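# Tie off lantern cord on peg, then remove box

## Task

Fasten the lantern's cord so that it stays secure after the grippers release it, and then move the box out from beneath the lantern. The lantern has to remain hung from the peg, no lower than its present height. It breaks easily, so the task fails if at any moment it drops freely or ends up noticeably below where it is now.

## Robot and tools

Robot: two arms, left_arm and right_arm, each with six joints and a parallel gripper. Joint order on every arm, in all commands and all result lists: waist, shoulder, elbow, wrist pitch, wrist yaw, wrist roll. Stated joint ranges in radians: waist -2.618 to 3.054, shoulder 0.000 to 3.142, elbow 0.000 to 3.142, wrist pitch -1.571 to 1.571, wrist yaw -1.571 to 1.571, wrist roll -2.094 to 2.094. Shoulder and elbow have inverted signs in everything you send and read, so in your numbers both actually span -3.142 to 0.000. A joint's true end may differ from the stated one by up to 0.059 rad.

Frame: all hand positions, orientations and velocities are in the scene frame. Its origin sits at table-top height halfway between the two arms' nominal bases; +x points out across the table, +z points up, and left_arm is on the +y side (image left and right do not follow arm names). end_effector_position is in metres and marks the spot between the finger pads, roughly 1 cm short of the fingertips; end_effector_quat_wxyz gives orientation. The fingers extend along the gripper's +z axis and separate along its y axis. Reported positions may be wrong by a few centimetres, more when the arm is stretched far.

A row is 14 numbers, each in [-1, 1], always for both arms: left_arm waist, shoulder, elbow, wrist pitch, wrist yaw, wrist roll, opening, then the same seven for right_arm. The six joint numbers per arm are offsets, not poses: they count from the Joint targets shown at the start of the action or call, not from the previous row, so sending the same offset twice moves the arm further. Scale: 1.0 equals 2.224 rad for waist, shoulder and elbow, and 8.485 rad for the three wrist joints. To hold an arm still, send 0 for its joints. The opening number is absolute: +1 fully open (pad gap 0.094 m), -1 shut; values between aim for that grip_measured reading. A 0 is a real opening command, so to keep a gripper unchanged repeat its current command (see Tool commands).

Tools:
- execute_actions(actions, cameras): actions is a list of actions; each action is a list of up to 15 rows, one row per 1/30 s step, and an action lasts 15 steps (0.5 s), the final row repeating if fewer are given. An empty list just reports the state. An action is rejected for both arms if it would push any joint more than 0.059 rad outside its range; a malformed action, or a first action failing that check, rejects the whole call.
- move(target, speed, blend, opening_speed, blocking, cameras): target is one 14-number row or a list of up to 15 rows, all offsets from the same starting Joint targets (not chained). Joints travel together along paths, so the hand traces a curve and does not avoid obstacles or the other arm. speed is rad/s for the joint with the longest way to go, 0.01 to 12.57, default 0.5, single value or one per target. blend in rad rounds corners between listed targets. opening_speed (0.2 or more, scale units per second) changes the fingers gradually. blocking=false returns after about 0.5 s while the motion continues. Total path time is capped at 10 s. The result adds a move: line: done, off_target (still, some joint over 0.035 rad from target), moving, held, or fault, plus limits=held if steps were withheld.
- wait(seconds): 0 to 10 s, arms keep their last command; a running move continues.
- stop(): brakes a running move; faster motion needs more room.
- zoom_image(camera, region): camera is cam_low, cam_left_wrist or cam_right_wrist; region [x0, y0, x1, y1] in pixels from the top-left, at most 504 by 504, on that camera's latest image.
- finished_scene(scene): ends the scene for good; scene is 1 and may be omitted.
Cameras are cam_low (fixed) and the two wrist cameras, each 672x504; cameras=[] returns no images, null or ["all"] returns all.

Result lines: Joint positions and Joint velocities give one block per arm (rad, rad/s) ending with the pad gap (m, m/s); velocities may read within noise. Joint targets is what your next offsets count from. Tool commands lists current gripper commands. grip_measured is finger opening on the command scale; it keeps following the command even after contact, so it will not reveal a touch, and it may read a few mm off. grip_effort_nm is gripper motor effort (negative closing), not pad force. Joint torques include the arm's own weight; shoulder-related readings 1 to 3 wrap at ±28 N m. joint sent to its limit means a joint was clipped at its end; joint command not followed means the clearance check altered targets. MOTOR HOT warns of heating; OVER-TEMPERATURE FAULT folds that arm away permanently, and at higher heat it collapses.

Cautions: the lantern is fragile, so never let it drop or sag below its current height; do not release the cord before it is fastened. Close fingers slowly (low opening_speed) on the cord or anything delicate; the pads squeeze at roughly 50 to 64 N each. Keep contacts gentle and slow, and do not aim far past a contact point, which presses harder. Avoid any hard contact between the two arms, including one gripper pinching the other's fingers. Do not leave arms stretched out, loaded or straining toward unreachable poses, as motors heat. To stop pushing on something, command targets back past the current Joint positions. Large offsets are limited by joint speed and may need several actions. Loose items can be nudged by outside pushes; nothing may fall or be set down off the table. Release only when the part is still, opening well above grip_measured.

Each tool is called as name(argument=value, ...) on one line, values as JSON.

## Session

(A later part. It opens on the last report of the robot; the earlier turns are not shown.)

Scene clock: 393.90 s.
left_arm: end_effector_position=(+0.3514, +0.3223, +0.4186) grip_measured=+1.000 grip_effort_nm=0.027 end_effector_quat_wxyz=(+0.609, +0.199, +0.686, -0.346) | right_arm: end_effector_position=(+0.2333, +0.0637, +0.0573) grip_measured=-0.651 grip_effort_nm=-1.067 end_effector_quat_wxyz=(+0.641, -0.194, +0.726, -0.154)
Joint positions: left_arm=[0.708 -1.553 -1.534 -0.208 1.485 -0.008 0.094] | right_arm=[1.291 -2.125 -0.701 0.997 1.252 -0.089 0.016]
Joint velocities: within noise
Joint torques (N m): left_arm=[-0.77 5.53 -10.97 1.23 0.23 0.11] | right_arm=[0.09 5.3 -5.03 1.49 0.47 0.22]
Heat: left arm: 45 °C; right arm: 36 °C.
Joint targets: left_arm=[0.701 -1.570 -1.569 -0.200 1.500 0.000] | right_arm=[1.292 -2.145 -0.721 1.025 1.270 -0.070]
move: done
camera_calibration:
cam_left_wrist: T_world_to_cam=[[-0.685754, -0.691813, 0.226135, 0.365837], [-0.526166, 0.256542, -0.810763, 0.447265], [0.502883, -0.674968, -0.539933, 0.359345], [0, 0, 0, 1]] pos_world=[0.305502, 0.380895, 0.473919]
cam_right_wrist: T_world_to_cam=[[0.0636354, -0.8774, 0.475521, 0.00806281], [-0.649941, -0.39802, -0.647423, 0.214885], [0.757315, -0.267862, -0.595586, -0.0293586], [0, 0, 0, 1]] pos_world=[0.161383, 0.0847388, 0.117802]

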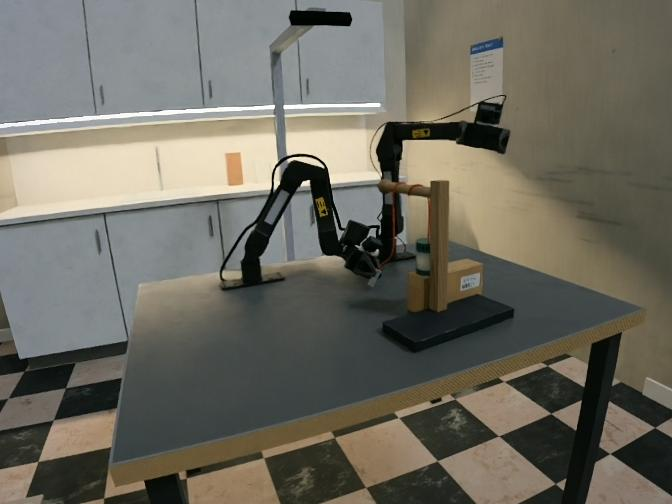

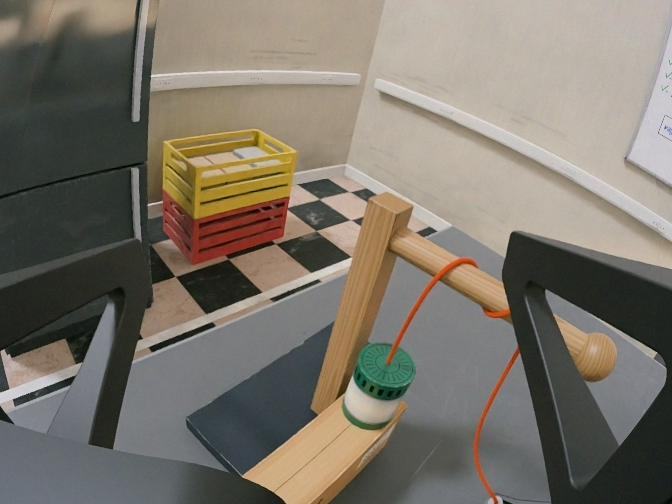

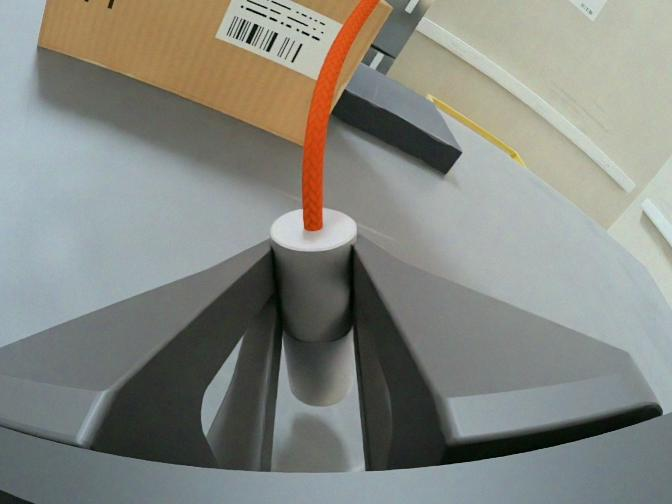

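move(target=[[0, 0, 0, 0, 0, 0, 1, 0.0099, 0.0049, -0.1619, 0.0033, -0.0421, 0.1262, -0.9],[0, 0, 0, 0, 0, 0, 1, -0.0112, 0.112, -0.2563, -0.0495, -0.0476, 0.1851, -0.9],[0, 0, 0, 0, 0, 0, 1, -0.0234, 0.1472, -0.3925, -0.0944, -0.0272, 0.2322, -0.9],[0, 0, 0, 0, 0, 0, 1, -0.0976, 0.1893, -0.4496, -0.1204, -0.0231, 0.244, -0.9],[0, 0, 0, 0, 0, 0, 1, -0.2262, 0.3615, -0.1763, -0.0939, -0.0568, 0.244, -0.9]], speed=0.55, blend=0.1)

zoom_image(camera="cam_low", region=[300, 130, 500, 330])

Scene clock: 412.23 s.
left_arm: end_effector_position=(+0.3514, +0.3223, +0.4186) grip_measured=+1.000 grip_effort_nm=0.027 end_effector_quat_wxyz=(+0.609, +0.199, +0.686, -0.346) | right_arm: end_effector_position=(+0.3536, -0.0343, +0.3621) grip_measured=-0.653 grip_effort_nm=-1.053 end_effector_quat_wxyz=(+0.381, +0.594, +0.409, +0.578)
Joint positions: left_arm=[0.708 -1.553 -1.534 -0.208 1.485 -0.008 0.094] | right_arm=[0.789 -1.376 -1.12 0.197 0.783 1.997 0.016]
Joint velocities: within noise
Joint torques (N m): left_arm=[-0.72 5.5 -11.02 1.23 0.24 0.12] | right_arm=[-0.05 7.01 -6.28 1.79 0.13 0.07]
Heat: left arm: 45 °C; right arm: 36 °C.
Joint targets: left_arm=[0.701 -1.570 -1.569 -0.200 1.500 0.000] | right_arm=[0.789 -1.341 -1.114 0.228 0.788 2.000]
move: done
camera_calibration:
cam_left_wrist: T_world_to_cam=[[-0.685769, -0.691925, 0.225746, 0.366047], [-0.525936, 0.256708, -0.810859, 0.447259], [0.503103, -0.67479, -0.53995, 0.359272], [0, 0, 0, 1]] pos_world=[0.305502, 0.380895, 0.474019]
cam_right_wrist: T_world_to_cam=[[-0.0669576, 0.373965, -0.925023, 0.365795], [-0.5713, 0.745711, 0.342827, 0.104276], [0.818005, 0.551421, 0.163715, -0.233524], [0, 0, 0, 1]] pos_world=[0.275089, -0.0857841, 0.340851]

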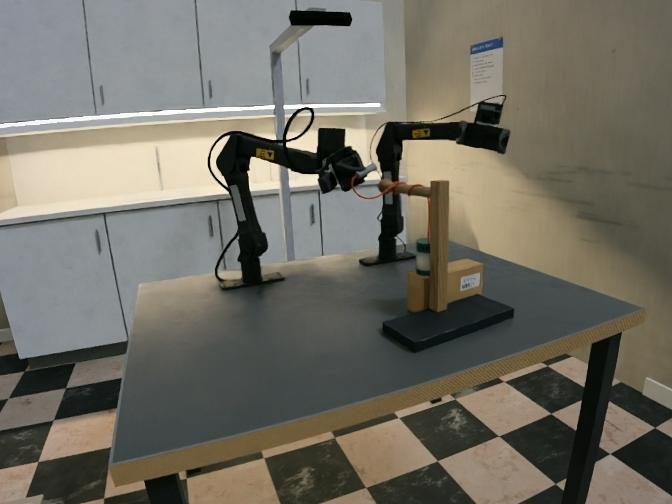

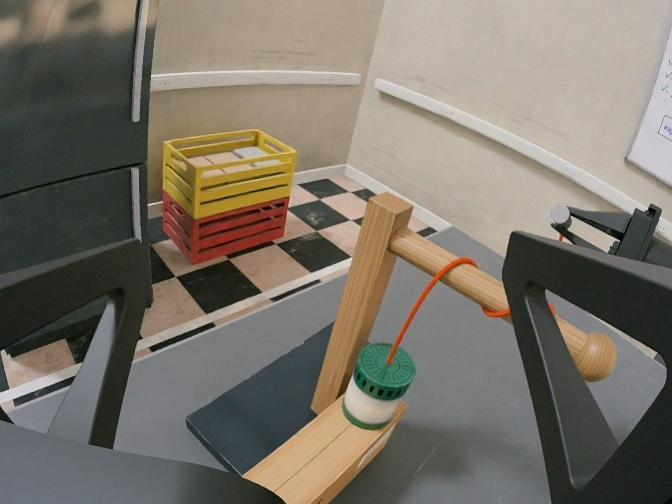

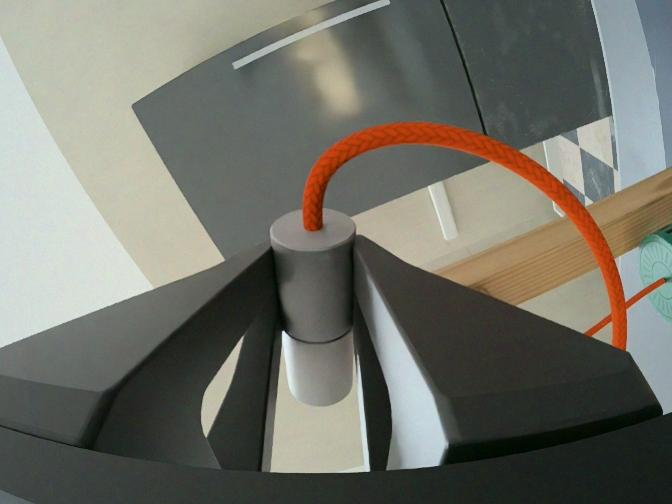

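Scaled by 2.520 from the camera's 672x504 image, which has a finer 960x720 frame.

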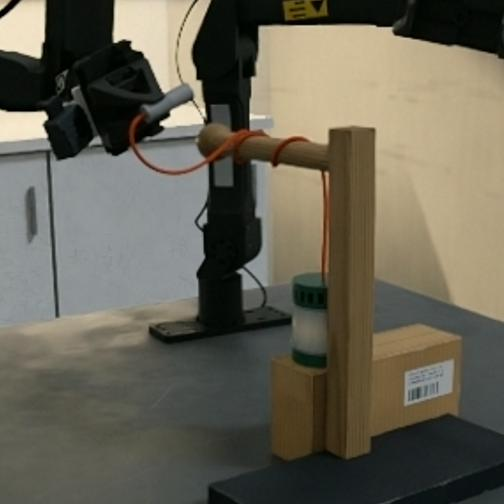

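move(target=[[0, 0, 0, 0, 0, 0, 1, -0.314, 0.0303, 0.2846, 0.0666, -0.1882, 0, -0.9],[0, 0, 0, 0, 0, 0, 1, -0.314, 0.0303, 0.2846, 0.0666, -0.1882, -0.4208, -0.9]], speed=[0.6, 1.2])

zoom_image(camera="cam_low", region=[300, 130, 500, 330])

Scene clock: 430.87 s.
left_arm: end_effector_position=(+0.3514, +0.3223, +0.4186) grip_measured=+1.000 grip_effort_nm=0.032 end_effector_quat_wxyz=(+0.609, +0.199, +0.686, -0.346) | right_arm: end_effector_position=(+0.3146, -0.0818, +0.2280) grip_measured=-0.651 grip_effort_nm=-1.062 end_effector_quat_wxyz=(+0.660, -0.676, +0.241, -0.223)
Joint positions: left_arm=[0.708 -1.553 -1.534 -0.208 1.485 -0.008 0.094] | right_arm=[0.096 -1.301 -0.487 0.772 -0.792 -1.584 0.016]
Joint velocities: within noise
Joint torques (N m): left_arm=[-0.76 5.52 -10.97 1.24 0.25 0.11] | right_arm=[-0.5 5.22 -5.39 1.64 -0.22 0.17]
Heat: left arm: 45 °C; right arm: 37 °C.
Joint targets: left_arm=[0.701 -1.570 -1.569 -0.200 1.500 0.000] | right_arm=[0.090 -1.273 -0.480 0.793 -0.809 -1.571]
move: done
camera_calibration:
cam_left_wrist: T_world_to_cam=[[-0.685769, -0.691925, 0.225746, 0.366047], [-0.525936, 0.256708, -0.810859, 0.447259], [0.503103, -0.67479, -0.53995, 0.359272], [0, 0, 0, 1]] pos_world=[0.305502, 0.380895, 0.474019]
cam_right_wrist: T_world_to_cam=[[0.0182386, -0.00382088, 0.999826, -0.239661], [0.290331, -0.956885, -0.00895292, -0.166787], [0.956753, 0.290443, -0.0163429, -0.177477], [0, 0, 0, 1]] pos_world=[0.222596, -0.108964, 0.235226]

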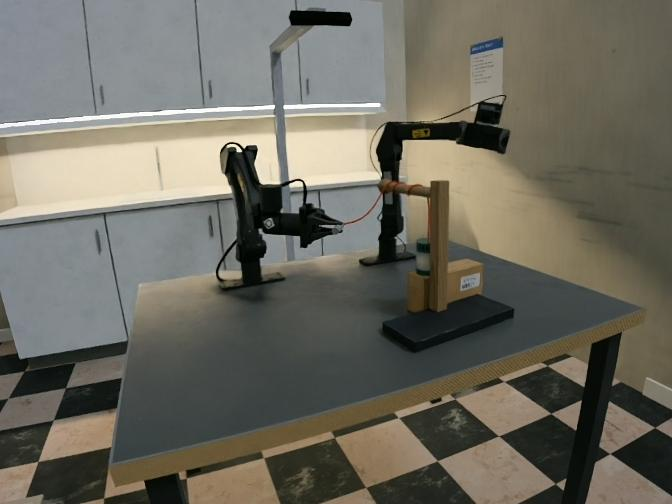

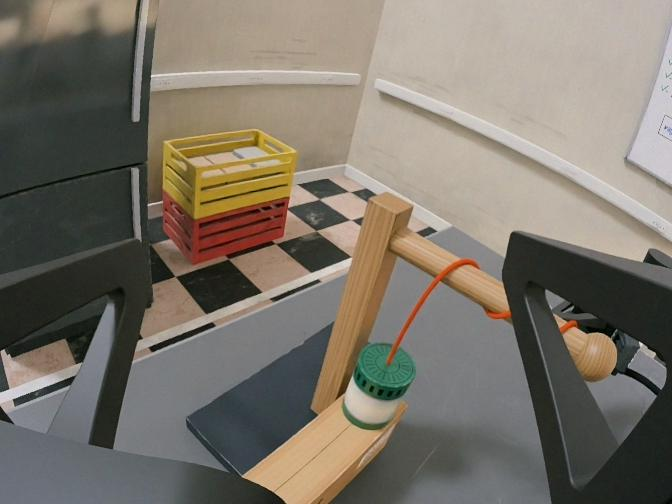

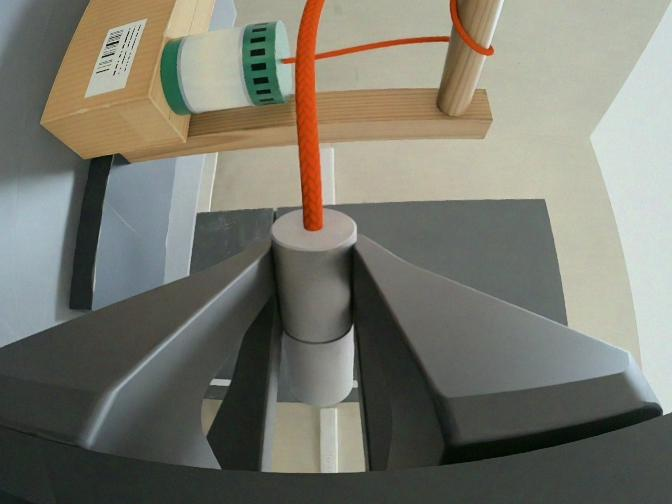

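Scaled by 2.520 from the camera's 672x504 image, which has a finer 960x720 frame.

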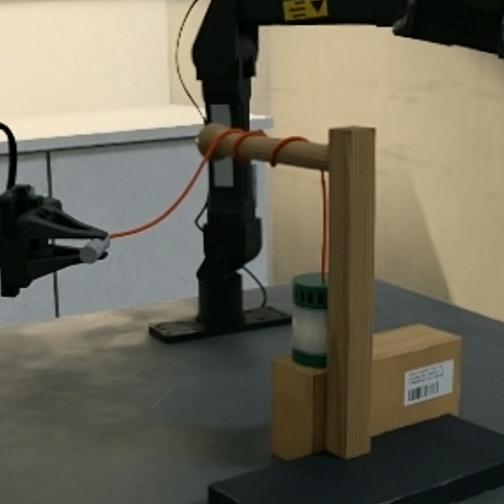

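move(target=[0, 0, 0, 0, 0, 0, 1, -0.0238, -0.1735, -0.057, 0.0305, -0.0064, 0, -0.9], speed=0.3)

zoom_image(camera="cam_low", region=[300, 130, 500, 330])

Scene clock: 444.90 s.
left_arm: end_effector_position=(+0.3514, +0.3223, +0.4186) grip_measured=+1.000 grip_effort_nm=0.022 end_effector_quat_wxyz=(+0.609, +0.199, +0.686, -0.346) | right_arm: end_effector_position=(+0.3643, -0.0901, +0.1919) grip_measured=-0.651 grip_effort_nm=-1.062 end_effector_quat_wxyz=(+0.663, -0.674, +0.235, -0.226)
Joint positions: left_arm=[0.708 -1.553 -1.534 -0.208 1.485 -0.008 0.094] | right_arm=[0.045 -1.643 -0.581 1.033 -0.848 -1.585 0.016]
Joint velocities: within noise
Joint torques (N m): left_arm=[-0.76 5.52 -10.97 1.22 0.23 0.12] | right_arm=[-0.7 3.67 -7.02 1.59 -0.23 0.19]
Heat: left arm: 45 °C; right arm: 38 °C.
Joint targets: left_arm=[0.701 -1.570 -1.569 -0.200 1.500 0.000] | right_arm=[0.037 -1.659 -0.607 1.052 -0.863 -1.571]
move: done
camera_calibration:
cam_left_wrist: T_world_to_cam=[[-0.685769, -0.691925, 0.225746, 0.366047], [-0.525936, 0.256708, -0.810859, 0.447259], [0.503103, -0.67479, -0.53995, 0.359272], [0, 0, 0, 1]] pos_world=[0.305502, 0.380895, 0.474019]
cam_right_wrist: T_world_to_cam=[[0.00422865, -0.00617282, 0.999972, -0.199676], [0.295889, -0.955195, -0.00714767, -0.191626], [0.955213, 0.295911, -0.00221272, -0.22474], [0, 0, 0, 1]] pos_world=[0.272219, -0.117769, 0.197804]

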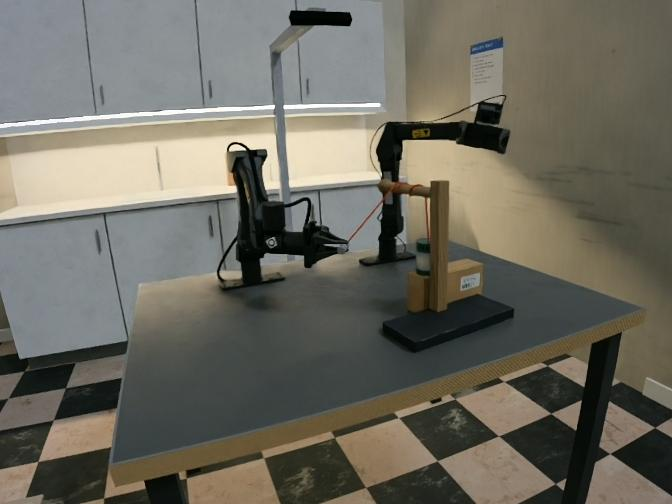

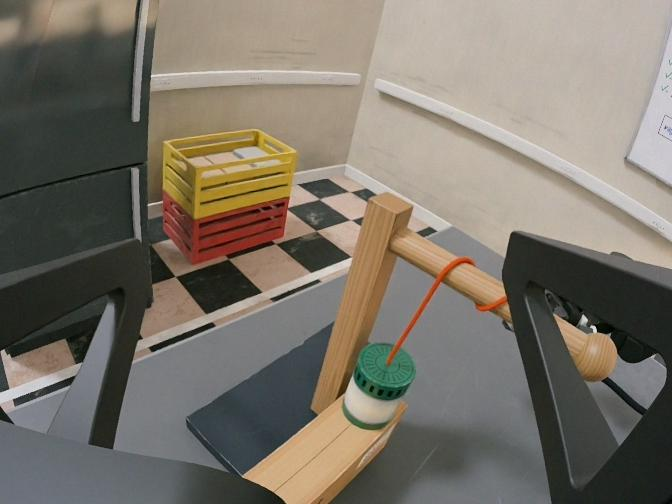

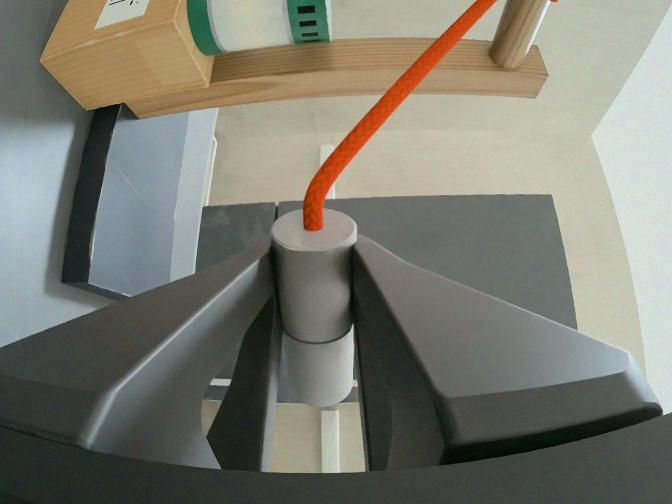

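Scaled by 2.520 from the camera's 672x504 image, which has a finer 960x720 frame.

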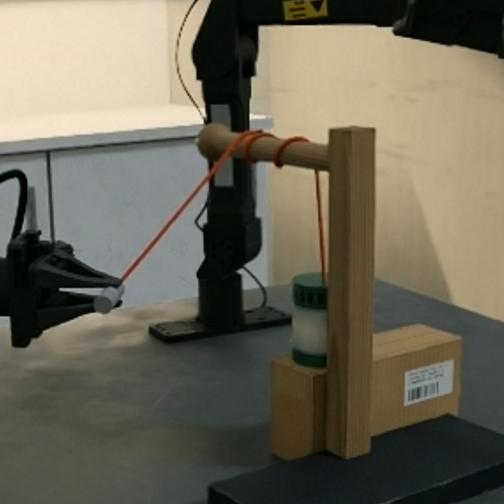

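move(target=[0, 0, 0, 0, 0, 0, 1, -0.025, -0.0256, -0.0037, 0.0058, -0.0065, 0, -0.9], speed=0.1)

zoom_image(camera="cam_low", region=[370, 170, 470, 310])

Scene clock: 457.20 s.
left_arm: end_effector_position=(+0.3514, +0.3223, +0.4186) grip_measured=+1.000 grip_effort_nm=0.027 end_effector_quat_wxyz=(+0.609, +0.199, +0.686, -0.346) | right_arm: end_effector_position=(+0.3678, -0.0996, +0.1918) grip_measured=-0.651 grip_effort_nm=-1.057 end_effector_quat_wxyz=(+0.671, -0.672, +0.213, -0.229)
Joint positions: left_arm=[0.708 -1.553 -1.534 -0.208 1.485 -0.008 0.094] | right_arm=[0 -1.694 -0.598 1.106 -0.921 -1.585 0.016]
Joint velocities: within noise
Joint torques (N m): left_arm=[-0.75 5.49 -10.99 1.22 0.23 0.11] | right_arm=[-1.61 3.47 -6.06 1.32 0.05 0.24]
Heat: left arm: 45 °C; right arm: 37 °C.
Joint targets: left_arm=[0.701 -1.570 -1.569 -0.200 1.500 0.000] | right_arm=[-0.018 -1.716 -0.616 1.101 -0.919 -1.571]
move: done
camera_calibration:
cam_left_wrist: T_world_to_cam=[[-0.685769, -0.691925, 0.225746, 0.366047], [-0.525936, 0.256708, -0.810859, 0.447259], [0.503103, -0.67479, -0.53995, 0.359272], [0, 0, 0, 1]] pos_world=[0.305502, 0.380895, 0.474019]
cam_right_wrist: T_world_to_cam=[[-0.033617, -0.00862118, 0.999398, -0.185858], [0.322508, -0.946563, 0.00268285, -0.212561], [0.94597, 0.322403, 0.034601, -0.226425], [0, 0, 0, 1]] pos_world=[0.276496, -0.129804, 0.194151]

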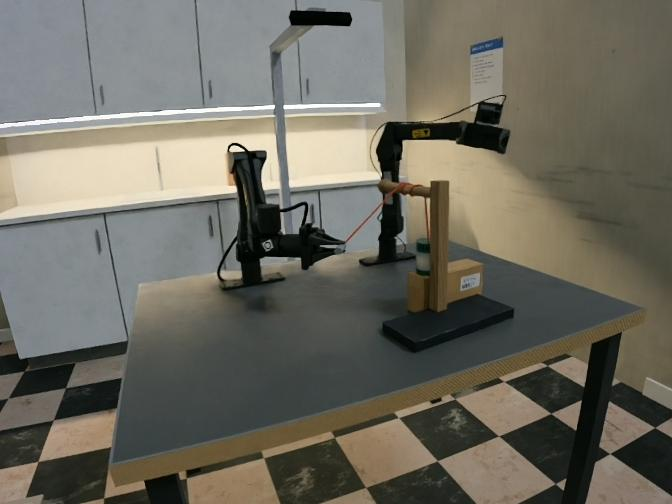

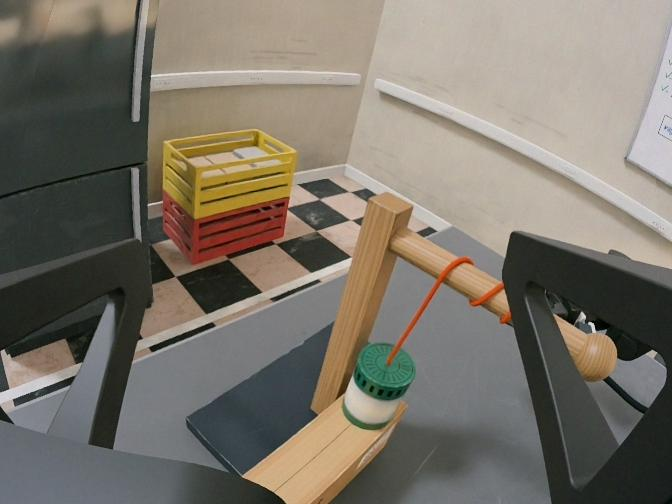

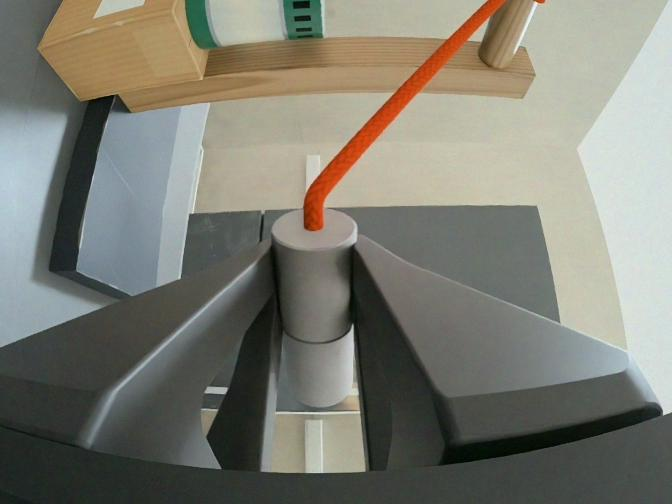

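Scaled by 3.600 from the camera's 672x504 image, which has a finer 960x720 frame.

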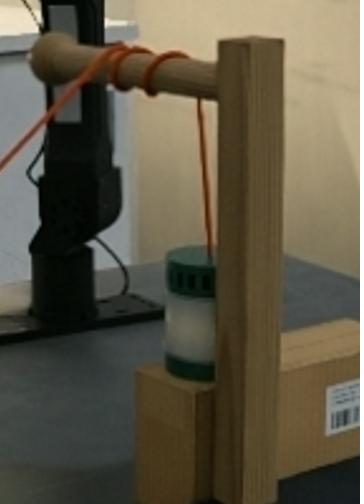

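move(target=[0, 0, 0, 0, 0, 0, 1, -0.03, -0.03, -0.0045, 0.007, -0.0075, 0, -0.95], speed=0.1)

zoom_image(camera="cam_low", region=[370, 170, 470, 310])

Scene clock: 465.00 s.
left_arm: end_effector_position=(+0.3514, +0.3223, +0.4186) grip_measured=+1.000 grip_effort_nm=0.032 end_effector_quat_wxyz=(+0.609, +0.199, +0.686, -0.346) | right_arm: end_effector_position=(+0.3686, -0.1074, +0.1954) grip_measured=-0.651 grip_effort_nm=-1.053 end_effector_quat_wxyz=(+0.682, -0.670, +0.173, -0.236)
Joint positions: left_arm=[0.708 -1.553 -1.534 -0.208 1.485 -0.008 0.094] | right_arm=[-0.043 -1.75 -0.622 1.207 -1.014 -1.585 0.016]
Joint velocities: within noise
Joint torques (N m): left_arm=[-0.73 5.5 -10.95 1.23 0.23 0.11] | right_arm=[-3.97 3.48 -4.96 0.86 0.34 0.23]
Heat: left arm: 45 °C; right arm: 37 °C.
Joint targets: left_arm=[0.701 -1.570 -1.569 -0.200 1.500 0.000] | right_arm=[-0.085 -1.783 -0.625 1.160 -0.982 -1.571]
move: off_target (right_arm); right_arm: the wrist pitch is farthest, 0.047 rad from its target
camera_calibration:
cam_left_wrist: T_world_to_cam=[[-0.685769, -0.691925, 0.225746, 0.366047], [-0.525936, 0.256708, -0.810859, 0.447259], [0.503103, -0.67479, -0.53995, 0.359272], [0, 0, 0, 1]] pos_world=[0.305502, 0.380895, 0.474019]
cam_right_wrist: T_world_to_cam=[[-0.101299, -0.0074249, 0.994828, -0.163479], [0.367175, -0.929653, 0.0304494, -0.240332], [0.924619, 0.368361, 0.0968992, -0.224152], [0, 0, 0, 1]] pos_world=[0.278939, -0.14207, 0.191672]

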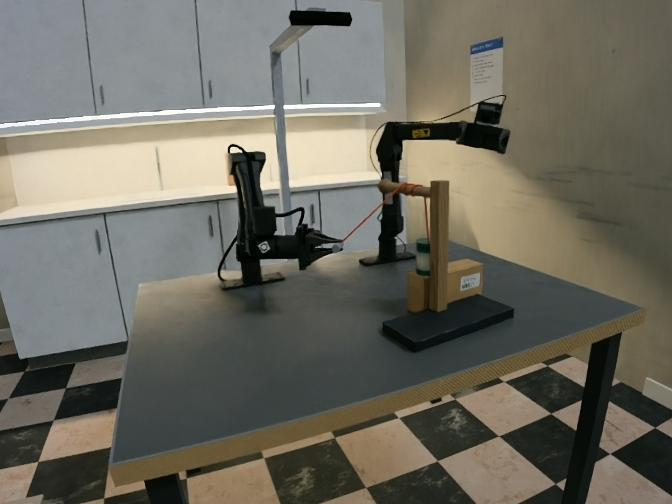

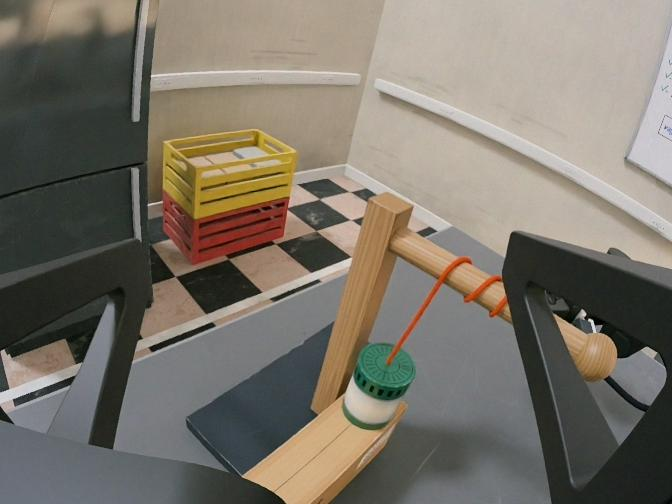

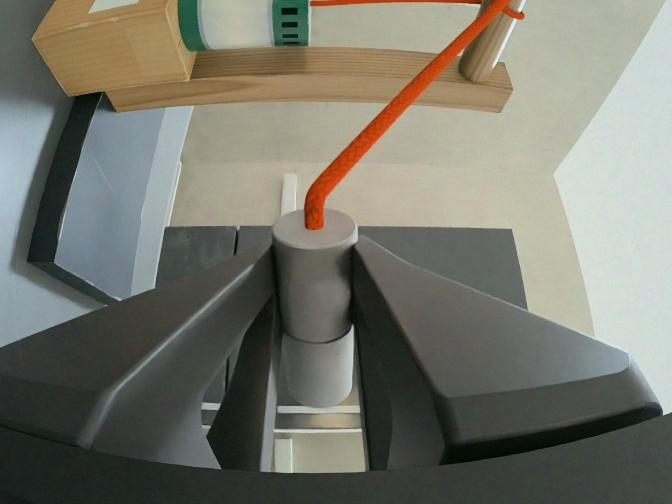

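Scaled by 3.600 from the camera's 672x504 image, which has a finer 960x720 frame.

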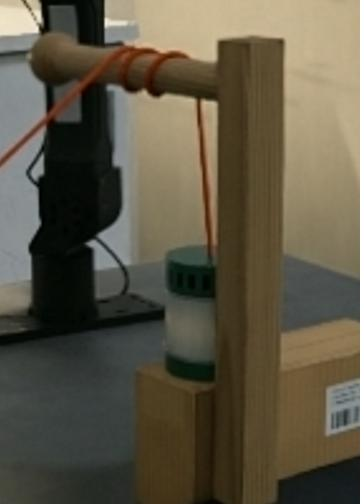

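zoom_image(camera="cam_left_wrist", region=[310, 220, 560, 450])

Scaled by 2.016 from the camera's 672x504 image, which has a finer 960x720 frame.

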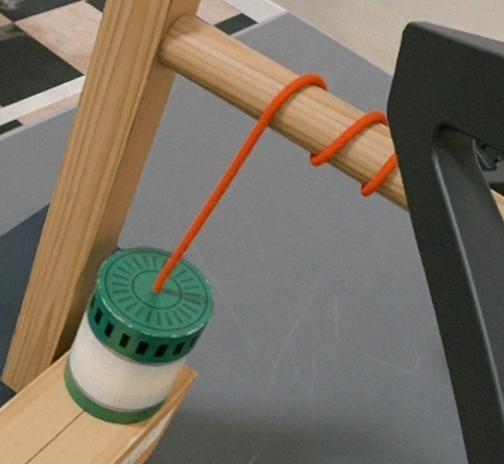

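move(target=[-0.2679, 0.1207, 0.536, 0.1325, -0.0937, 0, 0.1, 0.03, 0.03, 0.0045, -0.007, 0.0075, 0, -0.95], speed=0.5)

Scene clock: 504.60 s.
left_arm: end_effector_position=(+0.3352, +0.1562, +0.2028) grip_measured=+0.102 grip_effort_nm=-0.061 end_effector_quat_wxyz=(+0.659, +0.210, +0.686, -0.226) | right_arm: end_effector_position=(+0.3740, -0.1016, +0.1882) grip_measured=-0.651 grip_effort_nm=-1.057 end_effector_quat_wxyz=(+0.674, -0.672, +0.204, -0.229)
Joint positions: left_arm=[0.112 -1.331 -0.383 0.909 0.718 -0.007 0.052] | right_arm=[-0.011 -1.743 -0.622 1.145 -0.945 -1.585 0.016]
Joint velocities: within noise
Joint torques (N m): left_arm=[-0.68 6.71 -6.52 1.69 -0.12 0.1] | right_arm=[-0.85 7.5 -4.52 0.96 0.31 0.21]
Heat: left arm: 45 °C; right arm: 34 °C.
Joint targets: left_arm=[0.105 -1.301 -0.377 0.925 0.705 0.000] | right_arm=[-0.019 -1.716 -0.615 1.101 -0.919 -1.571]
move: off_target (right_arm); right_arm: the wrist pitch is farthest, 0.044 rad from its target
camera_calibration:
cam_left_wrist: T_world_to_cam=[[-0.575166, -0.817608, 0.026478, 0.311791], [-0.470824, 0.304396, -0.828051, 0.283939], [0.668961, -0.488733, -0.560027, 0.0582538], [0, 0, 0, 1]] pos_world=[0.274047, 0.196964, 0.259484]
cam_right_wrist: T_world_to_cam=[[-0.0472435, -0.00885734, 0.998844, -0.17692], [0.334297, -0.942438, 0.00745447, -0.221296], [0.941283, 0.334263, 0.047485, -0.230969], [0, 0, 0, 1]] pos_world=[0.283027, -0.132921, 0.189333]

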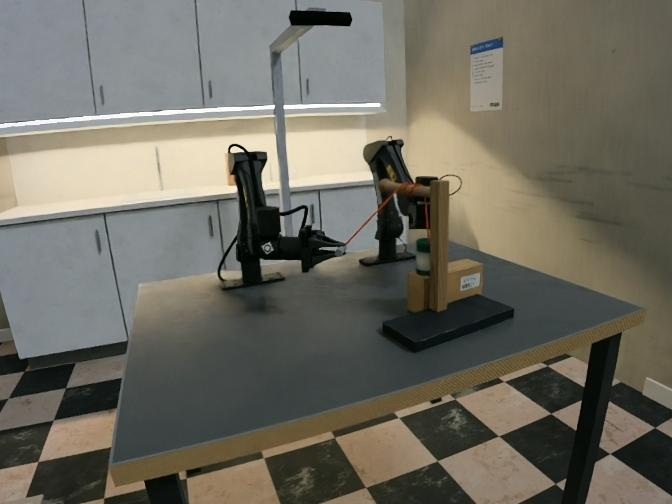

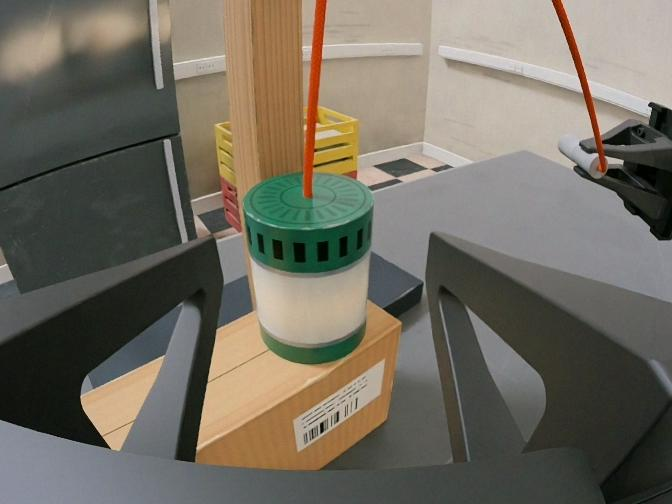

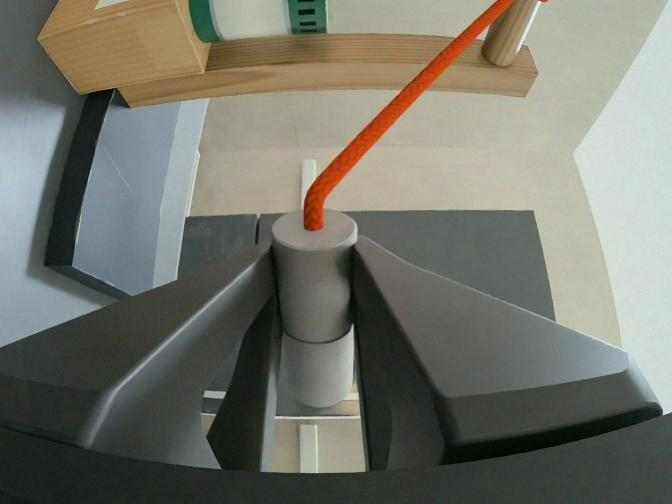

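move(target=[[0, 0.0355, -0.0261, -0.0163, 0, 0, 0.1, 0, 0, 0, 0, 0, 0, -0.95],[-0.0706, -0.0908, -0.1196, -0.0077, -0.0185, 0, 0.1, 0, 0, 0, 0, 0, 0, -0.95]], speed=0.25)

zoom_image(camera="cam_low", region=[370, 130, 480, 310])

Scene clock: 529.07 s.
left_arm: end_effector_position=(+0.3878, +0.1184, +0.2242) grip_measured=+0.102 grip_effort_nm=-0.061 end_effector_quat_wxyz=(+0.660, +0.213, +0.685, -0.223) | right_arm: end_effector_position=(+0.3741, -0.1016, +0.1882) grip_measured=-0.651 grip_effort_nm=-1.057 end_effector_quat_wxyz=(+0.674, -0.672, +0.204, -0.230)
Joint positions: left_arm=[-0.045 -1.488 -0.611 0.843 0.562 -0.007 0.052] | right_arm=[-0.011 -1.743 -0.622 1.145 -0.945 -1.585 0.016]
Joint velocities: within noise
Joint torques (N m): left_arm=[-0.68 4.67 -10.28 1.74 -0.16 0.11] | right_arm=[-0.73 7.53 -4.48 0.95 0.32 0.17]
Heat: left arm: 48 °C; right arm: 36 °C.
Joint targets: left_arm=[-0.052 -1.503 -0.643 0.859 0.548 0.000] | right_arm=[-0.019 -1.716 -0.615 1.101 -0.919 -1.571]
move: off_target (right_arm); right_arm: the wrist pitch is farthest, 0.044 rad from its target
camera_calibration:
cam_left_wrist: T_world_to_cam=[[-0.575752, -0.817426, 0.018042, 0.312553], [-0.465762, 0.309763, -0.828923, 0.335442], [0.671994, -0.485657, -0.559072, 0.0147917], [0, 0, 0, 1]] pos_world=[0.326249, 0.158765, 0.280686]
cam_right_wrist: T_world_to_cam=[[-0.04725, -0.00882127, 0.998844, -0.176914], [0.333579, -0.942693, 0.00745449, -0.221126], [0.941537, 0.333546, 0.0474849, -0.231135], [0, 0, 0, 1]] pos_world=[0.283026, -0.13292, 0.189333]

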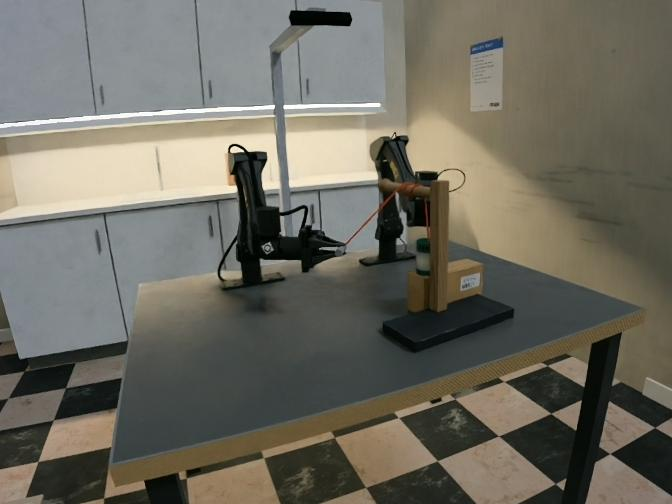

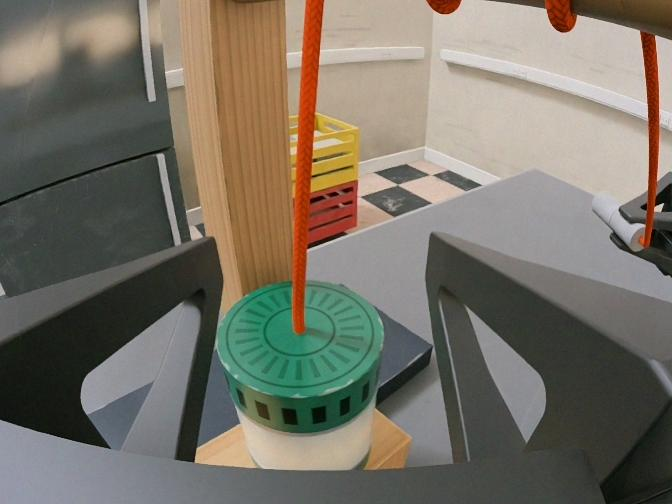

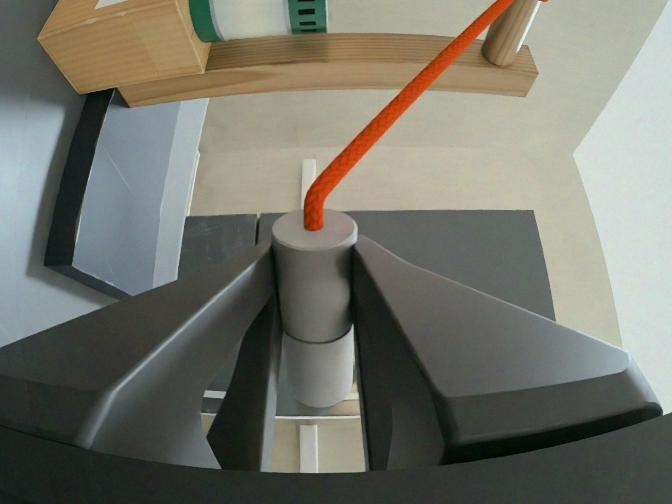

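Scaled by 2.800 from the camera's 672x504 image, which has a finer 960x720 frame.

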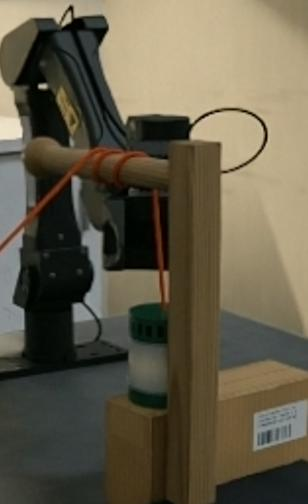

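move(target=[[0, 0, 0, 0, 0, 0, -0.2, 0, 0, 0, 0, 0, 0, -0.95],[-0.0063, -0.0307, -0.0297, 0, -0.0017, 0, -0.2, 0, 0, 0, 0, 0, 0, -0.95]], speed=0.2, cameras=["cam_left_wrist"])

Scene clock: 548.07 s.
left_arm: end_effector_position=(+0.4051, +0.1137, +0.2256) grip_measured=-0.198 grip_effort_nm=-0.061 end_effector_quat_wxyz=(+0.661, +0.213, +0.684, -0.223) | right_arm: end_effector_position=(+0.3741, -0.1016, +0.1882) grip_measured=-0.651 grip_effort_nm=-1.057 end_effector_quat_wxyz=(+0.674, -0.672, +0.204, -0.230)
Joint positions: left_arm=[-0.058 -1.554 -0.677 0.845 0.547 -0.007 0.038] | right_arm=[-0.011 -1.743 -0.622 1.145 -0.945 -1.585 0.016]
Joint velocities: within noise
Joint torques (N m): left_arm=[-0.81 5.14 -10.25 1.74 -0.14 0.11] | right_arm=[-0.44 7.35 -4.4 0.99 0.33 0.23]
Heat: left arm: 49 °C; right arm: 36 °C.
Joint targets: left_arm=[-0.066 -1.571 -0.709 0.859 0.534 0.000] | right_arm=[-0.019 -1.716 -0.615 1.101 -0.919 -1.571]
move: off_target (right_arm); right_arm: the wrist pitch is farthest, 0.044 rad from its target
camera_calibration:
cam_left_wrist: T_world_to_cam=[[-0.574512, -0.818329, 0.0165394, 0.318731], [-0.464379, 0.309246, -0.829891, 0.345867], [0.674009, -0.484463, -0.55768, 0.000409815], [0, 0, 0, 1]] pos_world=[0.343452, 0.154068, 0.281989]
Images, in order (width x height): cam_left_wrist 672x504.

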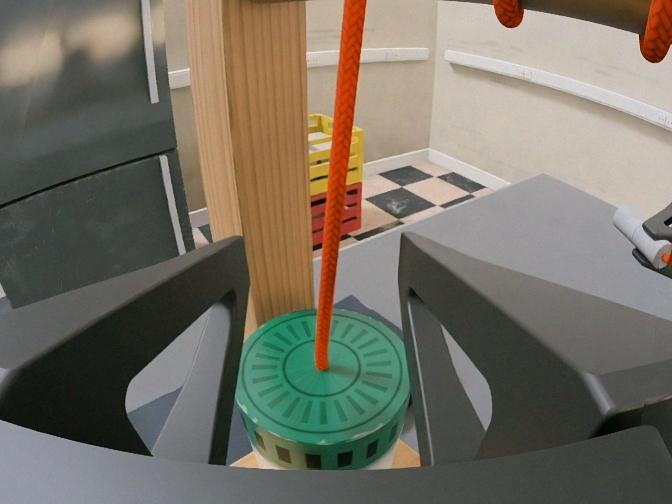

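move(target=[0, 0, 0, 0, 0, 0, -1, 0, 0, 0, 0, 0, 0, -0.95], opening_speed=0.6, cameras=["cam_left_wrist"])

Scene clock: 561.40 s.
left_arm: end_effector_position=(+0.4052, +0.1138, +0.2256) grip_measured=-0.996 grip_effort_nm=-0.188 end_effector_quat_wxyz=(+0.661, +0.213, +0.684, -0.222) | right_arm: end_effector_position=(+0.3741, -0.1016, +0.1882) grip_measured=-0.651 grip_effort_nm=-1.053 end_effector_quat_wxyz=(+0.674, -0.672, +0.204, -0.230)
Joint positions: left_arm=[-0.058 -1.554 -0.677 0.845 0.546 -0.007 0] | right_arm=[-0.011 -1.743 -0.622 1.145 -0.945 -1.585 0.016]
Joint velocities: within noise
Joint torques (N m): left_arm=[-0.79 5.14 -10.29 1.74 -0.12 0.11] | right_arm=[-0.51 7.39 -4.37 0.95 0.34 0.2]
Heat: left arm: 50 °C; right arm: 36 °C.
Joint targets: left_arm=[-0.066 -1.571 -0.709 0.859 0.534 0.000] | right_arm=[-0.019 -1.716 -0.615 1.101 -0.919 -1.571]
move: off_target (right_arm); right_arm: the wrist pitch is farthest, 0.044 rad from its target
camera_calibration:
cam_left_wrist: T_world_to_cam=[[-0.573858, -0.81879, 0.0164451, 0.318606], [-0.464591, 0.308946, -0.829884, 0.345984], [0.67442, -0.483876, -0.557693, 0.000181809], [0, 0, 0, 1]] pos_world=[0.343453, 0.154069, 0.281989]
Images, in order (width x height): cam_left_wrist 672x504.

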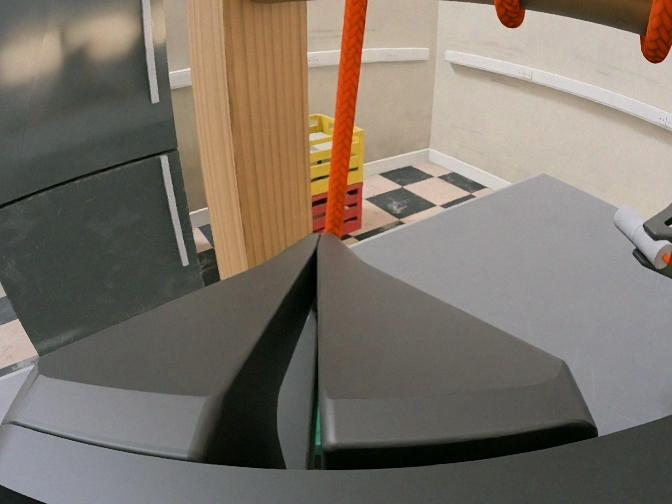

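move(target=[[0, 0, 0, 0, 0, 0, -0.45, 0, 0, 0, 0, 0, 0, -0.95],[-0.0175, -0.0238, -0.0247, 0, -0.0046, 0, -0.45, 0, 0, 0, 0, 0, 0, -0.95]], speed=0.1, cameras=["cam_left_wrist"])

move(target=[0, 0, 0, 0, 0, 0, -1, 0, 0, 0, 0, 0, 0, -0.95], opening_speed=0.6, cameras=["cam_left_wrist"])

Scene clock: 576.90 s.
left_arm: end_effector_position=(+0.4179, +0.1006, +0.2268) grip_measured=-0.452 grip_effort_nm=0.115 end_effector_quat_wxyz=(+0.662, +0.214, +0.683, -0.222) | right_arm: end_effector_position=(+0.3741, -0.1016, +0.1882) grip_measured=-0.651 grip_effort_nm=-1.057 end_effector_quat_wxyz=(+0.674, -0.672, +0.204, -0.230)
Joint positions: left_arm=[-0.098 -1.606 -0.732 0.845 0.509 -0.007 0.026] | right_arm=[-0.011 -1.743 -0.622 1.145 -0.945 -1.585 0.016]
Joint velocities: within noise
Joint torques (N m): left_arm=[-0.77 5.57 -10.33 1.74 -0.14 0.1] | right_arm=[-0.76 7.64 -4.41 0.95 0.34 0.17]
Heat: left arm: 50 °C; right arm: 36 °C.
Joint targets: left_arm=[-0.105 -1.624 -0.764 0.859 0.495 0.000] | right_arm=[-0.019 -1.716 -0.615 1.101 -0.919 -1.571]
move: off_target (right_arm); right_arm: the wrist pitch is farthest, 0.044 rad from its target
camera_calibration:
cam_left_wrist: T_world_to_cam=[[-0.575219, -0.817883, 0.013789, 0.316201], [-0.461147, 0.310311, -0.831295, 0.355699], [0.675623, -0.484535, -0.555661, -0.0150058], [0, 0, 0, 1]] pos_world=[0.356053, 0.140967, 0.282993]
Images, in order (width x height): cam_left_wrist 672x504.

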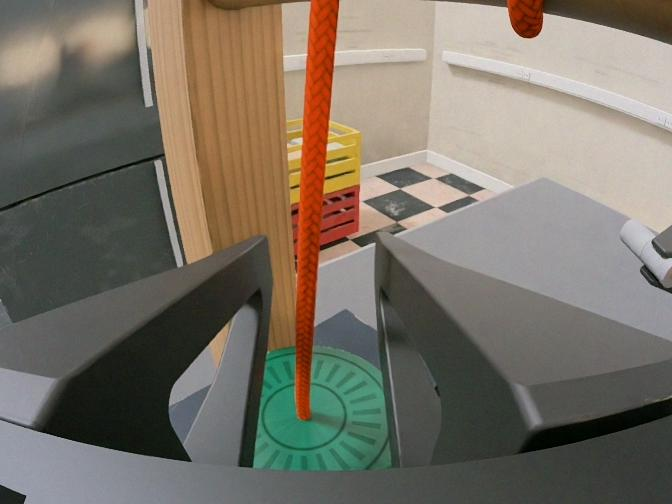

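Scene clock: 578.03 s.
left_arm: end_effector_position=(+0.4182, +0.1010, +0.2268) grip_measured=-0.951 grip_effort_nm=-0.969 end_effector_quat_wxyz=(+0.662, +0.213, +0.683, -0.221) | right_arm: end_effector_position=(+0.3741, -0.1016, +0.1882) grip_measured=-0.651 grip_effort_nm=-1.048 end_effector_quat_wxyz=(+0.674, -0.672, +0.204, -0.230)
Joint positions: left_arm=[-0.098 -1.606 -0.732 0.845 0.506 -0.007 0.002] | right_arm=[-0.011 -1.743 -0.622 1.145 -0.945 -1.585 0.016]
Joint velocities: within noise
Joint torques (N m): left_arm=[-0.77 5.52 -10.33 1.75 -0.12 0.1] | right_arm=[-0.5 7.51 -4.34 0.96 0.32 0.22]
Heat: left arm: 50 °C; right arm: 36 °C.
Joint targets: left_arm=[-0.105 -1.624 -0.764 0.859 0.495 0.000] | right_arm=[-0.019 -1.716 -0.615 1.101 -0.919 -1.571]
move: off_target (right_arm); right_arm: the wrist pitch is farthest, 0.044 rad from its target
camera_calibration:
cam_left_wrist: T_world_to_cam=[[-0.573034, -0.819418, 0.0136695, 0.315956], [-0.461939, 0.309175, -0.831278, 0.356167], [0.676938, -0.482665, -0.555688, -0.015769], [0, 0, 0, 1]] pos_world=[0.356255, 0.141171, 0.282993]
Images, in order (width x height): cam_left_wrist 672x504.

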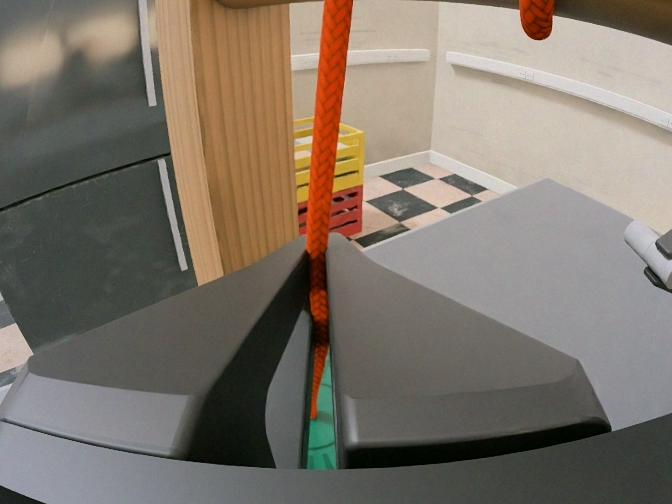

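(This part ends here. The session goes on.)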